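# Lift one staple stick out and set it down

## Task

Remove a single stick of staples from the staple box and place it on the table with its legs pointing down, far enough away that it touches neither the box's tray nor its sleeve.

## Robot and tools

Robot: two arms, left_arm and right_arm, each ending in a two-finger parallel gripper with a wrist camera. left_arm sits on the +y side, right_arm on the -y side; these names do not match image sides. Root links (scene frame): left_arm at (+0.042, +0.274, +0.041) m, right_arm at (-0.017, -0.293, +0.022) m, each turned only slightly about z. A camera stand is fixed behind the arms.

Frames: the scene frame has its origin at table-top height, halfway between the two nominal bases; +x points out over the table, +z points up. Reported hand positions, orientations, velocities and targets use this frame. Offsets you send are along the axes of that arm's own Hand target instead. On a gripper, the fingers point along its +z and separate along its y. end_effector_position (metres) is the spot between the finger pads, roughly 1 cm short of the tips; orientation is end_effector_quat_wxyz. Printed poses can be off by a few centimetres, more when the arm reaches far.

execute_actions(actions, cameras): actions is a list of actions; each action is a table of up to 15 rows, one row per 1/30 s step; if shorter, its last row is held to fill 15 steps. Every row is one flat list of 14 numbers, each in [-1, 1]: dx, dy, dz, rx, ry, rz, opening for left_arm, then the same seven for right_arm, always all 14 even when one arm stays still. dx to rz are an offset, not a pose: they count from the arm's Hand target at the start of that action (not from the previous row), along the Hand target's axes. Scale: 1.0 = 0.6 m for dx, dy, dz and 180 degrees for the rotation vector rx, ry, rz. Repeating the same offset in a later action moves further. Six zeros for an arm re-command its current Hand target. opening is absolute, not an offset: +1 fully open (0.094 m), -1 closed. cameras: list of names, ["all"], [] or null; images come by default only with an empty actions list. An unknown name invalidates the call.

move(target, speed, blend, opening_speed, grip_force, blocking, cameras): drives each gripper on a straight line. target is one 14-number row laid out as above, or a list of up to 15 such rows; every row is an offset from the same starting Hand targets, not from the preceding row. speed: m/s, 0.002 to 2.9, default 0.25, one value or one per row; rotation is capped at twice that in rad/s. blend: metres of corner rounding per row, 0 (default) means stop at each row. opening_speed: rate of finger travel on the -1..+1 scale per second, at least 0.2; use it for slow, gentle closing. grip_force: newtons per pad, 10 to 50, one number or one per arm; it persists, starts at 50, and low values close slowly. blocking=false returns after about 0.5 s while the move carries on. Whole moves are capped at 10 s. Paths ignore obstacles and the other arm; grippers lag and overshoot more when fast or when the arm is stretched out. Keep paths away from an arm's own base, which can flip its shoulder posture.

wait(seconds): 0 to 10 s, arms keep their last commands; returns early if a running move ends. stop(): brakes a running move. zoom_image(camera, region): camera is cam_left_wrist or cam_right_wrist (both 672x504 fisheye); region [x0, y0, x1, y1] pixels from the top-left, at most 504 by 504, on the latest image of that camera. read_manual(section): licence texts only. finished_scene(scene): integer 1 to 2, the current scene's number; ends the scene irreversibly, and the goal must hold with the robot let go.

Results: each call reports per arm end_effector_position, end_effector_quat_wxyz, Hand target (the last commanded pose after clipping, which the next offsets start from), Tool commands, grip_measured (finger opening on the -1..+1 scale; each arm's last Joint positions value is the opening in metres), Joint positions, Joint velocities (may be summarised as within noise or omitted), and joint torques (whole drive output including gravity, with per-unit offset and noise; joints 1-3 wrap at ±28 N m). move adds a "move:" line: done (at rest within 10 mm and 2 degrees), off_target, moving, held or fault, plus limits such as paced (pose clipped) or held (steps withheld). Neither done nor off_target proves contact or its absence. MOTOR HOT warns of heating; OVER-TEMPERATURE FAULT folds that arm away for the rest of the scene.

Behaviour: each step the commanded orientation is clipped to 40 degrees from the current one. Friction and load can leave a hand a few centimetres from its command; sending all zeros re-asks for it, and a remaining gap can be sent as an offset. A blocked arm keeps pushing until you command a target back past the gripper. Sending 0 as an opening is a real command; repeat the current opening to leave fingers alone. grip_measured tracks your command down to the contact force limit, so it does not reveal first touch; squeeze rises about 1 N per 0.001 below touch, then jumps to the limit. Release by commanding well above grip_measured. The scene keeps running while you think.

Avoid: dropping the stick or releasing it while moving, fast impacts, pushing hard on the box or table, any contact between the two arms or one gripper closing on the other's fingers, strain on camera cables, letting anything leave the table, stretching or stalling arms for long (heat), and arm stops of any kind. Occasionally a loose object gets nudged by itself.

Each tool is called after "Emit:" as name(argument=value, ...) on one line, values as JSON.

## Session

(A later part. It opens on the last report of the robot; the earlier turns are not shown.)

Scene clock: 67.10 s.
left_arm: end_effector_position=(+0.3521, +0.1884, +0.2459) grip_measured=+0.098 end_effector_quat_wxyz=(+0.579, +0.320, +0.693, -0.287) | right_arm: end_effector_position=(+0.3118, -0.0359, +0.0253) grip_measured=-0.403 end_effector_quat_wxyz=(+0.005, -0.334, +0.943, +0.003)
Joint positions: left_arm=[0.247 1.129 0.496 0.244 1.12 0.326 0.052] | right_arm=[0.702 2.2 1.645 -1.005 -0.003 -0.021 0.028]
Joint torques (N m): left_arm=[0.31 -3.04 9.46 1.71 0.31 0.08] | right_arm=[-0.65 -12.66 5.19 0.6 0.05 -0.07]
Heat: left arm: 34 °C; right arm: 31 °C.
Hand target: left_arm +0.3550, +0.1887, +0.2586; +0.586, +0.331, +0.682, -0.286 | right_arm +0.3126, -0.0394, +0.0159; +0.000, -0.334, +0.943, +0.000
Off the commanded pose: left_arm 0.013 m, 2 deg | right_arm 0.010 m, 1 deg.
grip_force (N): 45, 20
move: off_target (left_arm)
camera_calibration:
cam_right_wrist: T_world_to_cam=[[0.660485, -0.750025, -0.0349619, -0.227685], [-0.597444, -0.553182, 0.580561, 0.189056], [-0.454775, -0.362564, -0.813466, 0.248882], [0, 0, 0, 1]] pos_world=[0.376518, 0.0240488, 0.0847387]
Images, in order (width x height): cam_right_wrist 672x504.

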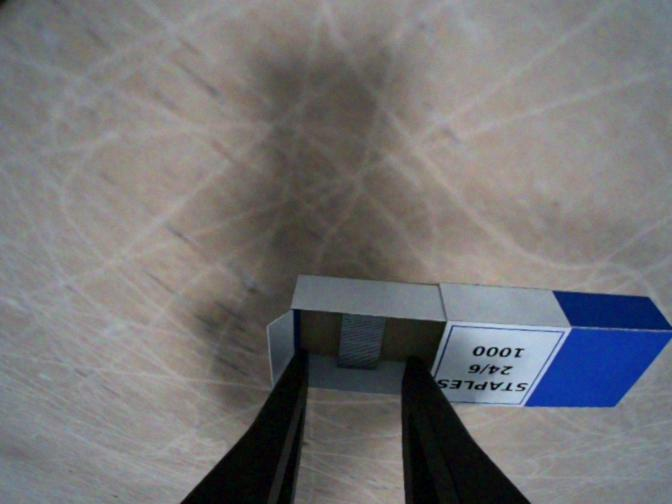

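Emit:
move(target=[0,0,0,0,0,0,0.1,0,-0.004,0.031,0,0,0,-0.5], cameras=["cam_right_wrist"], speed=0.04)

Emit:
zoom_image(camera="cam_right_wrist", region=[250, 250, 500, 500])

Scene clock: 68.33 s.
left_arm: end_effector_position=(+0.3521, +0.1884, +0.2459) grip_measured=+0.098 end_effector_quat_wxyz=(+0.579, +0.320, +0.693, -0.287) | right_arm: end_effector_position=(+0.3154, -0.0359, +0.0148) grip_measured=-0.497 end_effector_quat_wxyz=(+0.014, -0.334, +0.942, +0.006)
Joint positions: left_arm=[0.247 1.129 0.496 0.244 1.12 0.326 0.052] | right_arm=[0.697 2.206 1.61 -0.944 -0.003 -0.027 0.024]
Joint torques (N m): left_arm=[0.29 -3.04 9.47 1.71 0.31 0.09] | right_arm=[-0.73 -11.07 5.15 0.64 0.05 -0.08]
Heat: left arm: 34 °C; right arm: 32 °C.
Hand target: left_arm +0.3550, +0.1887, +0.2586; +0.586, +0.331, +0.682, -0.286 | right_arm +0.3142, -0.0413, -0.0027; +0.000, -0.334, +0.943, +0.000
Off the commanded pose: left_arm 0.013 m, 2 deg | right_arm 0.018 m, 2 deg.
grip_force (N): 45, 20
move: off_target (left_arm, right_arm)
camera_calibration:
cam_right_wrist: T_world_to_cam=[[0.661294, -0.749374, -0.0336017, -0.230659], [-0.606251, -0.560301, 0.564378, 0.200039], [-0.441757, -0.352849, -0.824833, 0.238427], [0, 0, 0, 1]] pos_world=[0.379134, 0.0233603, 0.0760143]
Images, in order (width x height): cam_right_wrist 672x504.

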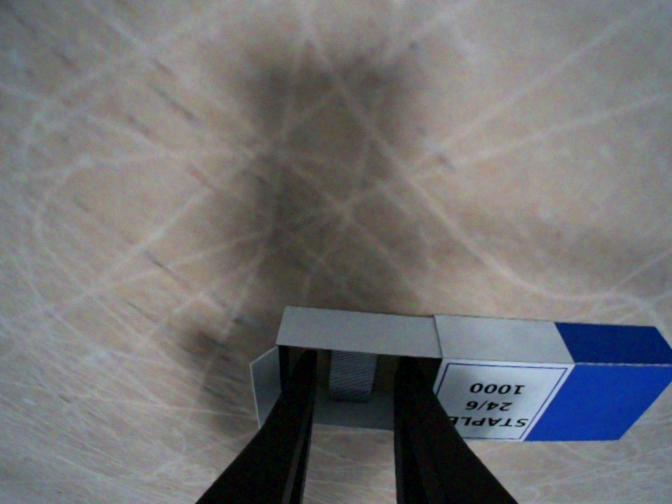

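Scaled by 2.016 from the camera's 672x504 image, which has a finer 960x720 frame.

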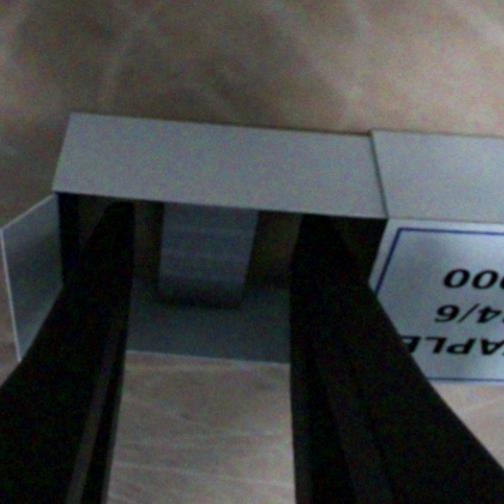

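Emit:
move(target=[0,0,0,0,0,0,0.1,0.005,0,0.007,0,0,0,-0.5], cameras=[], speed=0.04)

Emit:
move(target=[0,0,0,0,0,0,0.1,0,0,0,0,0,0,-0.76], cameras=["cam_right_wrist"], opening_speed=0.3)

Emit:
zoom_image(camera="cam_right_wrist", region=[250, 250, 500, 500])

Scene clock: 69.47 s.
left_arm: end_effector_position=(+0.3521, +0.1884, +0.2459) grip_measured=+0.098 end_effector_quat_wxyz=(+0.579, +0.320, +0.693, -0.287) | right_arm: end_effector_position=(+0.3129, -0.0378, +0.0090) grip_measured=-0.497 end_effector_quat_wxyz=(+0.013, -0.334, +0.942, +0.005)
Joint positions: left_arm=[0.247 1.129 0.496 0.244 1.12 0.326 0.052] | right_arm=[0.697 2.206 1.585 -0.923 -0.003 -0.027 0.024]
Joint torques (N m): left_arm=[0.29 -3.03 9.47 1.71 0.32 0.09] | right_arm=[-0.75 -11.3 5.07 0.65 0.05 -0.07]
Heat: left arm: 35 °C; right arm: 32 °C.
Hand target: left_arm +0.3550, +0.1887, +0.2586; +0.586, +0.331, +0.682, -0.286 | right_arm +0.3119, -0.0432, -0.0069; +0.000, -0.334, +0.943, +0.000
Off the commanded pose: left_arm 0.013 m, 2 deg | right_arm 0.017 m, 2 deg.
grip_force (N): 45, 20
move: off_target (left_arm, right_arm)
No camera images: "cameras" was empty.

Scene clock: 70.63 s.
left_arm: end_effector_position=(+0.3521, +0.1884, +0.2459) grip_measured=+0.098 end_effector_quat_wxyz=(+0.579, +0.320, +0.693, -0.287) | right_arm: end_effector_position=(+0.3130, -0.0377, +0.0090) grip_measured=-0.721 end_effector_quat_wxyz=(+0.013, -0.334, +0.942, +0.006)
Joint positions: left_arm=[0.247 1.129 0.496 0.244 1.12 0.326 0.052] | right_arm=[0.697 2.206 1.585 -0.923 -0.003 -0.027 0.013]
Joint torques (N m): left_arm=[0.29 -3.07 9.46 1.71 0.31 0.09] | right_arm=[-0.75 -11.32 5.07 0.61 0.05 -0.07]
Heat: left arm: 35 °C; right arm: 32 °C.
Hand target: left_arm +0.3550, +0.1887, +0.2586; +0.586, +0.331, +0.682, -0.286 | right_arm +0.3119, -0.0432, -0.0069; +0.000, -0.334, +0.943, +0.000
Off the commanded pose: left_arm 0.013 m, 2 deg | right_arm 0.017 m, 2 deg.
grip_force (N): 45, 20
move: off_target (left_arm, right_arm)
camera_calibration:
cam_right_wrist: T_world_to_cam=[[0.661492, -0.749193, -0.0337553, -0.230751], [-0.604719, -0.55947, 0.566841, 0.200423], [-0.443558, -0.354548, -0.823135, 0.232422], [0, 0, 0, 1]] pos_world=[0.376932, 0.0216582, 0.0699179]
Images, in order (width x height): cam_right_wrist 672x504.

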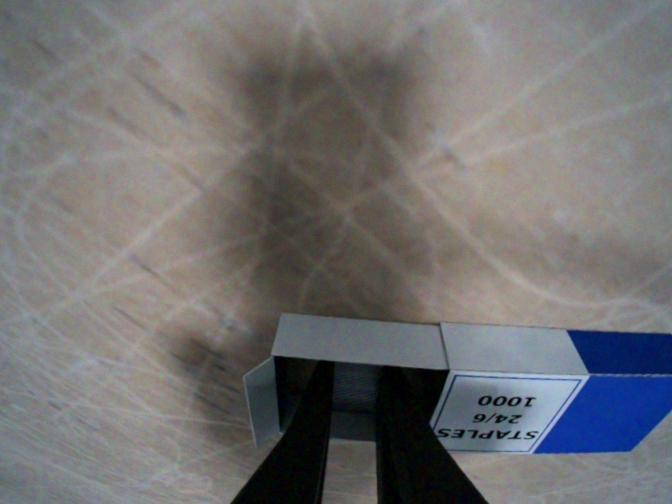

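Scaled by 2.016 from the camera's 672x504 image, which has a finer 960x720 frame.

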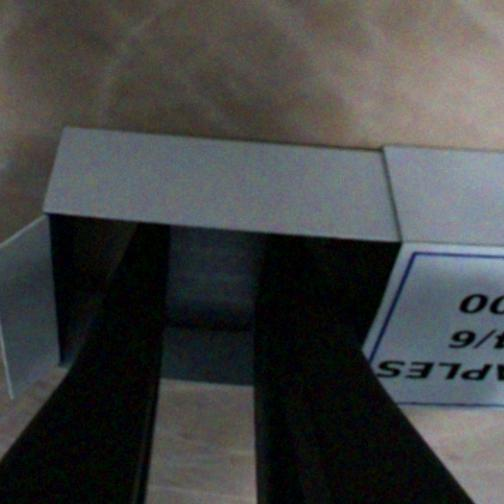

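Emit:
move(target=[0,0,0,0,0,0,0.1,0,0,-0.16,0,0,0,-0.76], cameras=["all"], speed=0.1)

Emit:
zoom_image(camera="cam_right_wrist", region=[200, 200, 500, 500])

Scene clock: 72.57 s.
left_arm: end_effector_position=(+0.3521, +0.1884, +0.2459) grip_measured=+0.098 end_effector_quat_wxyz=(+0.579, +0.320, +0.693, -0.287) | right_arm: end_effector_position=(+0.3063, -0.0429, +0.0715) grip_measured=-0.721 end_effector_quat_wxyz=(-0.018, -0.334, +0.942, -0.004)
Joint positions: left_arm=[0.247 1.129 0.496 0.244 1.12 0.326 0.052] | right_arm=[0.697 2.17 1.783 -1.221 -0.003 -0.027 0.013]
Joint torques (N m): left_arm=[0.32 -3.06 9.47 1.71 0.31 0.08] | right_arm=[-0.7 -16.68 7.98 0.25 0.06 -0.06]
Heat: left arm: 35 °C; right arm: 32 °C.
Hand target: left_arm +0.3550, +0.1887, +0.2586; +0.586, +0.331, +0.682, -0.286 | right_arm +0.3118, -0.0432, +0.0892; +0.001, -0.334, +0.943, +0.000
Off the commanded pose: left_arm 0.013 m, 2 deg | right_arm 0.018 m, 2 deg.
grip_force (N): 45, 20
move: off_target (left_arm, right_arm)
camera_calibration:
cam_left_wrist: T_world_to_cam=[[-0.74509, -0.664548, 0.056719, 0.380281], [-0.525571, 0.532651, -0.663368, 0.280824], [0.410629, -0.524079, -0.74614, 0.241142], [0, 0, 0, 1]] pos_world=[0.331916, 0.229511, 0.344647]
cam_right_wrist: T_world_to_cam=[[0.659684, -0.750579, -0.0380425, -0.227308], [-0.574791, -0.536501, 0.617884, 0.146201], [-0.484181, -0.385742, -0.785348, 0.287491], [0, 0, 0, 1]] pos_world=[0.373184, 0.0187216, 0.126798]

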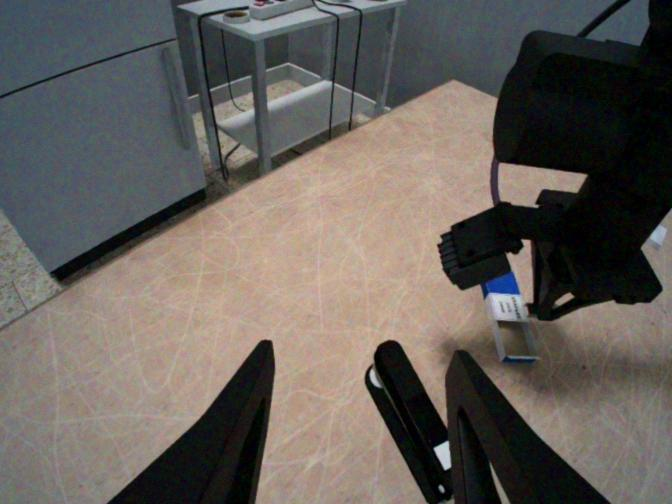

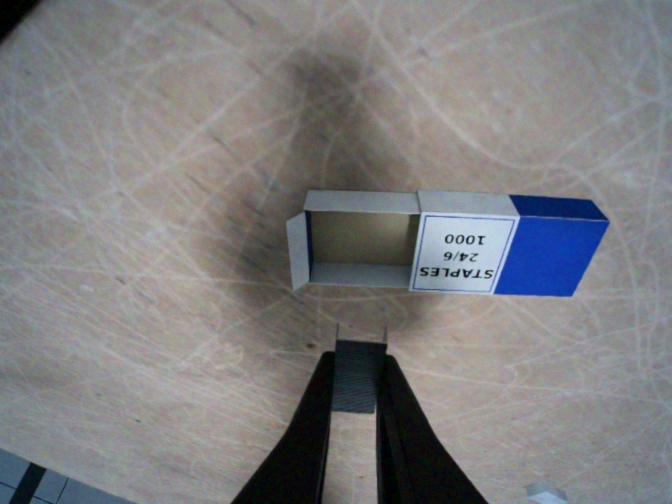

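Scaled by 1.680 from the camera's 672x504 image, which has a finer 960x720 frame.

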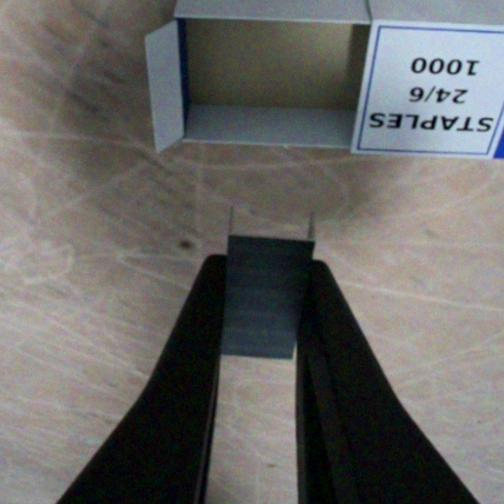

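Emit:
move(target=[0,0,0,0,0,0,0.1,0.193,-0.223,0,0,0,0,-0.76], cameras=["cam_right_wrist"], speed=0.15)

Scene clock: 74.73 s.
left_arm: end_effector_position=(+0.3521, +0.1884, +0.2459) grip_measured=+0.098 end_effector_quat_wxyz=(+0.579, +0.320, +0.693, -0.287) | right_arm: end_effector_position=(+0.3047, -0.2212, +0.0824) grip_measured=-0.721 end_effector_quat_wxyz=(-0.018, -0.331, +0.944, -0.001)
Joint positions: left_arm=[0.247 1.129 0.496 0.244 1.12 0.326 0.052] | right_arm=[0.262 1.856 1.371 -1.121 0.006 -0.453 0.013]
Joint torques (N m): left_arm=[0.31 -3.04 9.46 1.72 0.31 0.09] | right_arm=[-0.03 -13.63 5.05 0.51 -0.03 -0.04]
Heat: left arm: 35 °C; right arm: 32 °C.
Hand target: left_arm +0.3550, +0.1887, +0.2586; +0.586, +0.331, +0.682, -0.286 | right_arm +0.3059, -0.2200, +0.0892; +0.001, -0.334, +0.943, +0.000
Off the commanded pose: left_arm 0.013 m, 2 deg | right_arm 0.007 m, 2 deg.
grip_force (N): 45, 20
move: off_target (left_arm)
camera_calibration:
cam_right_wrist: T_world_to_cam=[[0.653542, -0.755581, -0.0445019, -0.358344], [-0.577138, -0.535511, 0.616554, 0.0439059], [-0.489688, -0.37726, -0.786054, 0.230023], [0, 0, 0, 1]] pos_world=[0.372172, -0.160467, 0.137793]
Images, in order (width x height): cam_right_wrist 672x504.

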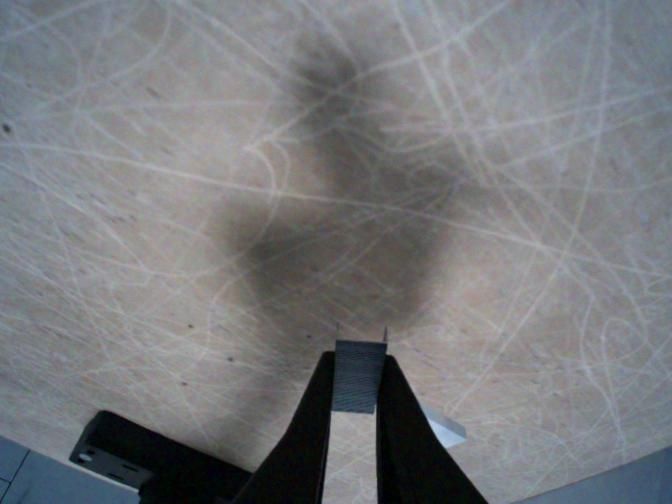

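Emit:
move(target=[0,0,0,0,0,0,0.1,0,0,0.118,0,0,0,-0.76], cameras=[], speed=0.1)

Emit:
move(target=[0,0,0,0,0,0,0.1,0,0,0.01,0,0,0,-0.76], cameras=["cam_right_wrist"], speed=0.04)

Scene clock: 76.33 s.
left_arm: end_effector_position=(+0.3521, +0.1884, +0.2459) grip_measured=+0.098 end_effector_quat_wxyz=(+0.579, +0.320, +0.693, -0.287) | right_arm: end_effector_position=(+0.3076, -0.2206, +0.0276) grip_measured=-0.721 end_effector_quat_wxyz=(+0.007, -0.331, +0.944, -0.004)
Joint positions: left_arm=[0.247 1.129 0.496 0.244 1.12 0.326 0.052] | right_arm=[0.262 1.893 1.189 -0.852 0.006 -0.454 0.013]
Joint torques (N m): left_arm=[0.29 -3.04 9.46 1.71 0.31 0.08] | right_arm=[-0.08 -8.69 5.19 0.59 -0.03 -0.07]
Heat: left arm: 35 °C; right arm: 32 °C.
Hand target: left_arm +0.3550, +0.1887, +0.2586; +0.586, +0.331, +0.682, -0.286 | right_arm +0.3060, -0.2201, +0.0183; +0.000, -0.334, +0.943, +0.000
Off the commanded pose: left_arm 0.013 m, 2 deg | right_arm 0.009 m, 1 deg.
grip_force (N): 45, 20
move: off_target (left_arm)
No camera images: "cameras" was empty.

Scene clock: 77.23 s.
left_arm: end_effector_position=(+0.3521, +0.1884, +0.2459) grip_measured=+0.098 end_effector_quat_wxyz=(+0.579, +0.320, +0.693, -0.287) | right_arm: end_effector_position=(+0.3094, -0.2202, +0.0238) grip_measured=-0.721 end_effector_quat_wxyz=(+0.011, -0.331, +0.944, -0.004)
Joint positions: left_arm=[0.247 1.129 0.496 0.244 1.12 0.326 0.052] | right_arm=[0.262 1.9 1.181 -0.83 0.006 -0.454 0.013]
Joint torques (N m): left_arm=[0.28 -3.04 9.46 1.71 0.31 0.09] | right_arm=[-0.08 -8.4 4.89 0.62 -0.04 -0.07]
Heat: left arm: 35 °C; right arm: 31 °C.
Hand target: left_arm +0.3550, +0.1887, +0.2586; +0.586, +0.331, +0.682, -0.286 | right_arm +0.3060, -0.2201, +0.0123; +0.000, -0.334, +0.943, +0.000
Off the commanded pose: left_arm 0.013 m, 2 deg | right_arm 0.012 m, 1 deg.
grip_force (N): 45, 20
move: off_target (left_arm, right_arm)
camera_calibration:
cam_right_wrist: T_world_to_cam=[[0.655882, -0.754675, -0.0168291, -0.364436], [-0.610663, -0.543564, 0.575872, 0.0929365], [-0.443744, -0.367427, -0.817367, 0.175431], [0, 0, 0, 1]] pos_world=[0.373626, -0.160056, 0.0837386]
Images, in order (width x height): cam_right_wrist 672x504.

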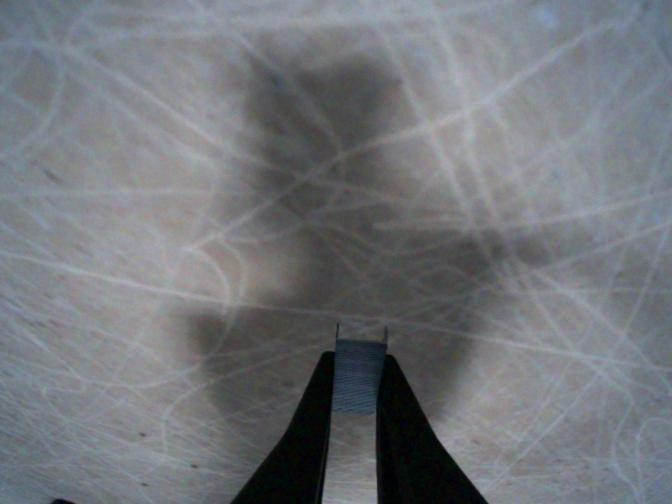

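Need about 16 mm more.

Emit:
move(target=[0,0,0,0,0,0,0.1,0,0,0.02,0,0,0,-0.76], cameras=[], speed=0.04)

Emit:
move(target=[0,0,0,0,0,0,0.1,0,0,0.006,0,0,0,-0.76], cameras=["cam_right_wrist"], speed=0.03)

Scene clock: 78.33 s.
left_arm: end_effector_position=(+0.3521, +0.1884, +0.2459) grip_measured=+0.098 end_effector_quat_wxyz=(+0.579, +0.320, +0.693, -0.287) | right_arm: end_effector_position=(+0.3097, -0.2201, +0.0117) grip_measured=-0.721 end_effector_quat_wxyz=(+0.011, -0.331, +0.944, -0.004)
Joint positions: left_arm=[0.247 1.129 0.496 0.244 1.12 0.326 0.052] | right_arm=[0.262 1.924 1.16 -0.785 0.006 -0.454 0.013]
Joint torques (N m): left_arm=[0.29 -3.03 9.46 1.71 0.31 0.09] | right_arm=[-0.08 -8.5 4.81 0.6 -0.04 -0.07]
Heat: left arm: 36 °C; right arm: 31 °C.
Hand target: left_arm +0.3550, +0.1887, +0.2586; +0.586, +0.331, +0.682, -0.286 | right_arm +0.3061, -0.2200, +0.0004; +0.001, -0.334, +0.943, +0.000
Off the commanded pose: left_arm 0.013 m, 2 deg | right_arm 0.012 m, 1 deg.
grip_force (N): 45, 20
move: off_target (left_arm, right_arm)
No camera images: "cameras" was empty.

Scene clock: 79.10 s.
left_arm: end_effector_position=(+0.3521, +0.1884, +0.2459) grip_measured=+0.098 end_effector_quat_wxyz=(+0.579, +0.320, +0.693, -0.287) | right_arm: end_effector_position=(+0.3129, -0.2194, +0.0117) grip_measured=-0.721 end_effector_quat_wxyz=(+0.017, -0.331, +0.943, -0.005)
Joint positions: left_arm=[0.247 1.129 0.496 0.244 1.12 0.326 0.052] | right_arm=[0.262 1.924 1.16 -0.772 0.006 -0.454 0.013]
Joint torques (N m): left_arm=[0.28 -3.06 9.44 1.72 0.31 0.08] | right_arm=[-0.08 -8.01 4.33 0.61 -0.04 -0.07]
Heat: left arm: 36 °C; right arm: 31 °C.
Hand target: left_arm +0.3550, +0.1887, +0.2586; +0.586, +0.331, +0.682, -0.286 | right_arm +0.3061, -0.2200, -0.0032; +0.001, -0.334, +0.943, +0.000
Off the commanded pose: left_arm 0.013 m, 2 deg | right_arm 0.016 m, 2 deg.
grip_force (N): 45, 20
move: off_target (left_arm, right_arm)
camera_calibration:
cam_right_wrist: T_world_to_cam=[[0.656082, -0.754611, -0.0108796, -0.366443], [-0.617683, -0.545204, 0.566763, 0.104304], [-0.433618, -0.365123, -0.823809, 0.16488], [0, 0, 0, 1]] pos_world=[0.376338, -0.159453, 0.0727271]
Images, in order (width x height): cam_right_wrist 672x504.

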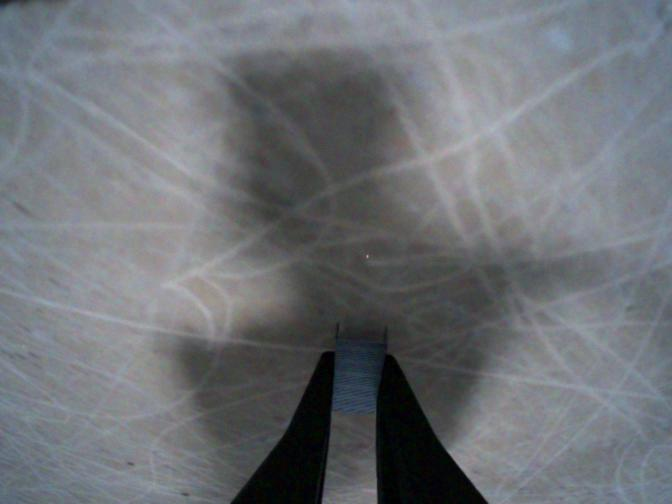

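Emit:
move(target=[0,0,0,0,0,0,0.1,0.008,0,0.004,0,0,0,-0.76], cameras=["cam_right_wrist"], speed=0.03)

Scene clock: 79.87 s.
left_arm: end_effector_position=(+0.3521, +0.1884, +0.2459) grip_measured=+0.098 end_effector_quat_wxyz=(+0.579, +0.320, +0.693, -0.287) | right_arm: end_effector_position=(+0.3077, -0.2206, +0.0077) grip_measured=-0.721 end_effector_quat_wxyz=(+0.011, -0.333, +0.943, -0.004)
Joint positions: left_arm=[0.247 1.129 0.496 0.244 1.12 0.326 0.052] | right_arm=[0.262 1.924 1.141 -0.765 0.006 -0.46 0.013]
Joint torques (N m): left_arm=[0.28 -3.04 9.44 1.72 0.32 0.09] | right_arm=[-0.7 -8.59 3.85 0.69 -0.04 -0.11]
Heat: left arm: 36 °C; right arm: 31 °C.
Hand target: left_arm +0.3550, +0.1887, +0.2586; +0.586, +0.331, +0.682, -0.286 | right_arm +0.3024, -0.2231, -0.0056; +0.001, -0.334, +0.943, +0.000
Off the commanded pose: left_arm 0.013 m, 2 deg | right_arm 0.015 m, 1 deg.
grip_force (N): 45, 20
move: off_target (left_arm, right_arm)
camera_calibration:
cam_right_wrist: T_world_to_cam=[[0.659928, -0.751149, -0.0164132, -0.364302], [-0.608165, -0.54688, 0.575376, 0.0994452], [-0.441169, -0.369725, -0.817724, 0.160122], [0, 0, 0, 1]] pos_world=[0.371533, -0.160059, 0.067738]
Images, in order (width x height): cam_right_wrist 672x504.

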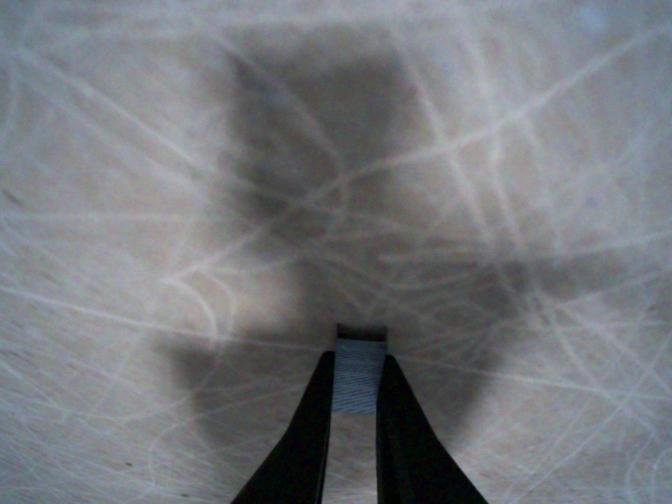

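Emit:
move(target=[0,0,0,0,0,0,0.1,0,0,-0.002,0,0,0,-0.5], cameras=["cam_right_wrist"], opening_speed=0.3)

Emit:
move(target=[0,0,0,0,0,0,0.1,0,0,-0.2,0,0,0,-0.5], cameras=["all"], speed=0.1)

Emit:
zoom_image(camera="cam_right_wrist", region=[240, 150, 440, 350])

Scene clock: 81.10 s.
left_arm: end_effector_position=(+0.3521, +0.1884, +0.2459) grip_measured=+0.098 end_effector_quat_wxyz=(+0.579, +0.320, +0.693, -0.287) | right_arm: end_effector_position=(+0.3093, -0.2203, +0.0075) grip_measured=-0.503 end_effector_quat_wxyz=(+0.015, -0.334, +0.942, -0.005)
Joint positions: left_arm=[0.247 1.129 0.496 0.244 1.12 0.326 0.052] | right_arm=[0.262 1.924 1.14 -0.757 0.006 -0.461 0.023]
Joint torques (N m): left_arm=[0.28 -3.03 9.47 1.71 0.31 0.08] | right_arm=[-0.7 -8.8 4.12 0.58 -0.04 -0.07]
Heat: left arm: 36 °C; right arm: 31 °C.
Hand target: left_arm +0.3550, +0.1887, +0.2586; +0.586, +0.331, +0.682, -0.286 | right_arm +0.3024, -0.2230, -0.0044; +0.001, -0.334, +0.943, +0.000
Off the commanded pose: left_arm 0.013 m, 2 deg | right_arm 0.014 m, 2 deg.
grip_force (N): 45, 20
move: off_target (left_arm, right_arm)
camera_calibration:
cam_right_wrist: T_world_to_cam=[[0.661182, -0.750117, -0.0127482, -0.365289], [-0.611228, -0.548458, 0.570609, 0.101267], [-0.435015, -0.369484, -0.821123, 0.158896], [0, 0, 0, 1]] pos_world=[0.372542, -0.159759, 0.0680322]
Images, in order (width x height): cam_right_wrist 672x504.

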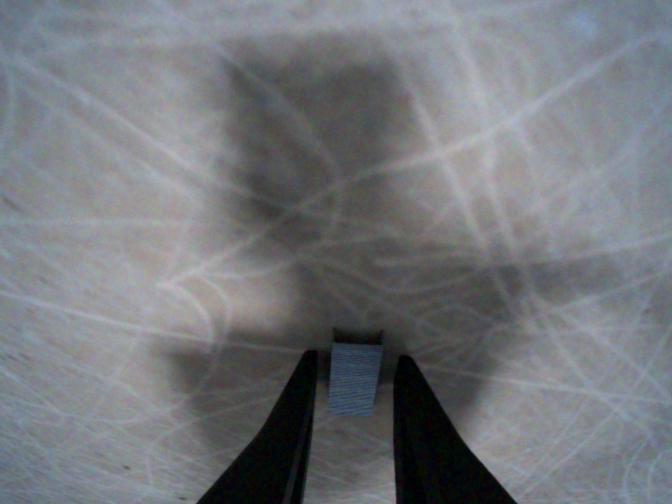

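Scene clock: 83.07 s.
left_arm: end_effector_position=(+0.3521, +0.1884, +0.2459) grip_measured=+0.098 end_effector_quat_wxyz=(+0.579, +0.320, +0.693, -0.287) | right_arm: end_effector_position=(+0.2989, -0.2226, +0.1021) grip_measured=-0.503 end_effector_quat_wxyz=(-0.016, -0.334, +0.942, -0.001)
Joint positions: left_arm=[0.247 1.129 0.496 0.244 1.12 0.326 0.052] | right_arm=[0.262 1.814 1.397 -1.185 0.006 -0.461 0.023]
Joint torques (N m): left_arm=[0.29 -3.04 9.46 1.71 0.32 0.09] | right_arm=[-0.69 -12.57 8.02 0.28 -0.04 -0.07]
Heat: left arm: 36 °C; right arm: 31 °C.
Hand target: left_arm +0.3550, +0.1887, +0.2586; +0.586, +0.331, +0.682, -0.286 | right_arm +0.3022, -0.2231, +0.1155; +0.000, -0.334, +0.943, +0.000
Off the commanded pose: left_arm 0.013 m, 2 deg | right_arm 0.014 m, 2 deg.
grip_force (N): 45, 20
move: off_target (left_arm, right_arm)
camera_calibration:
cam_left_wrist: T_world_to_cam=[[-0.74509, -0.664548, 0.056719, 0.380281], [-0.525571, 0.532651, -0.663368, 0.280824], [0.410629, -0.524079, -0.74614, 0.241142], [0, 0, 0, 1]] pos_world=[0.331916, 0.229511, 0.344647]
cam_right_wrist: T_world_to_cam=[[0.659505, -0.750524, -0.0420383, -0.355648], [-0.576001, -0.540497, 0.613258, 0.0265877], [-0.482987, -0.380233, -0.788763, 0.239799], [0, 0, 0, 1]] pos_world=[0.365686, -0.161372, 0.157889]

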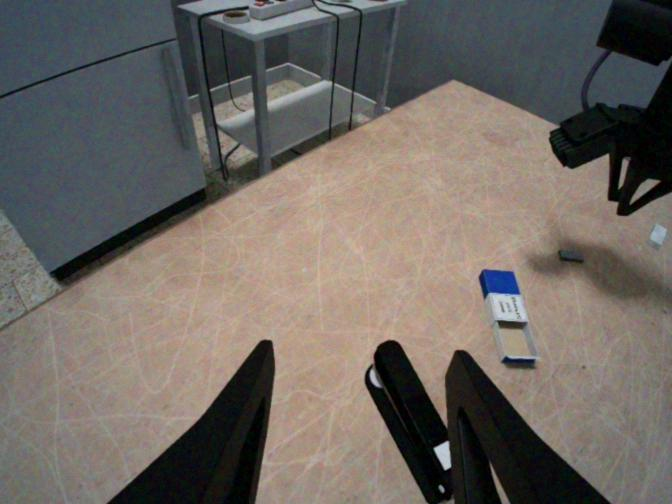

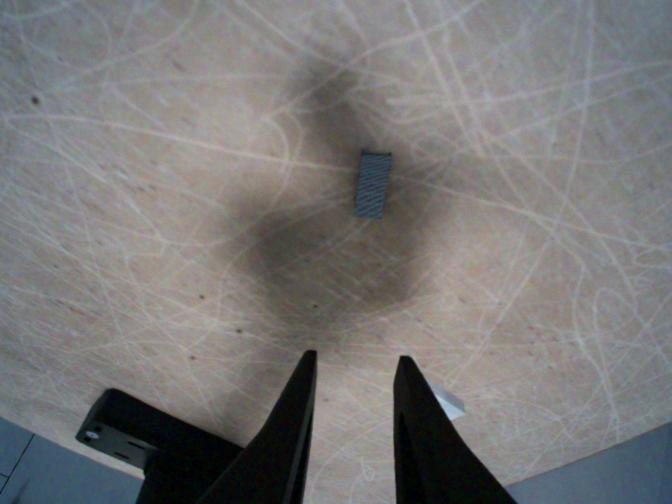

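Scaled by 2.520 from the camera's 672x504 image, which has a finer 960x720 frame.

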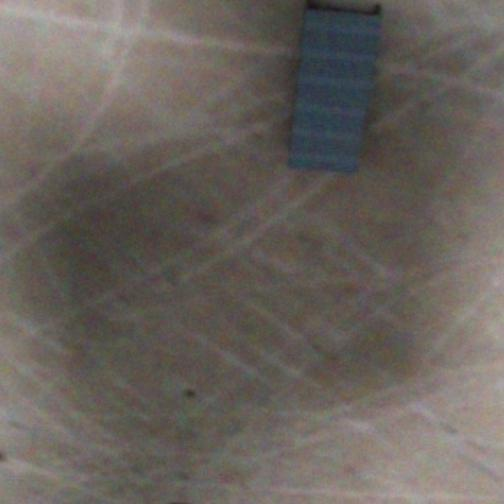

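Emit:
finished_scene(scene=1)

The scene is finished: the task was done.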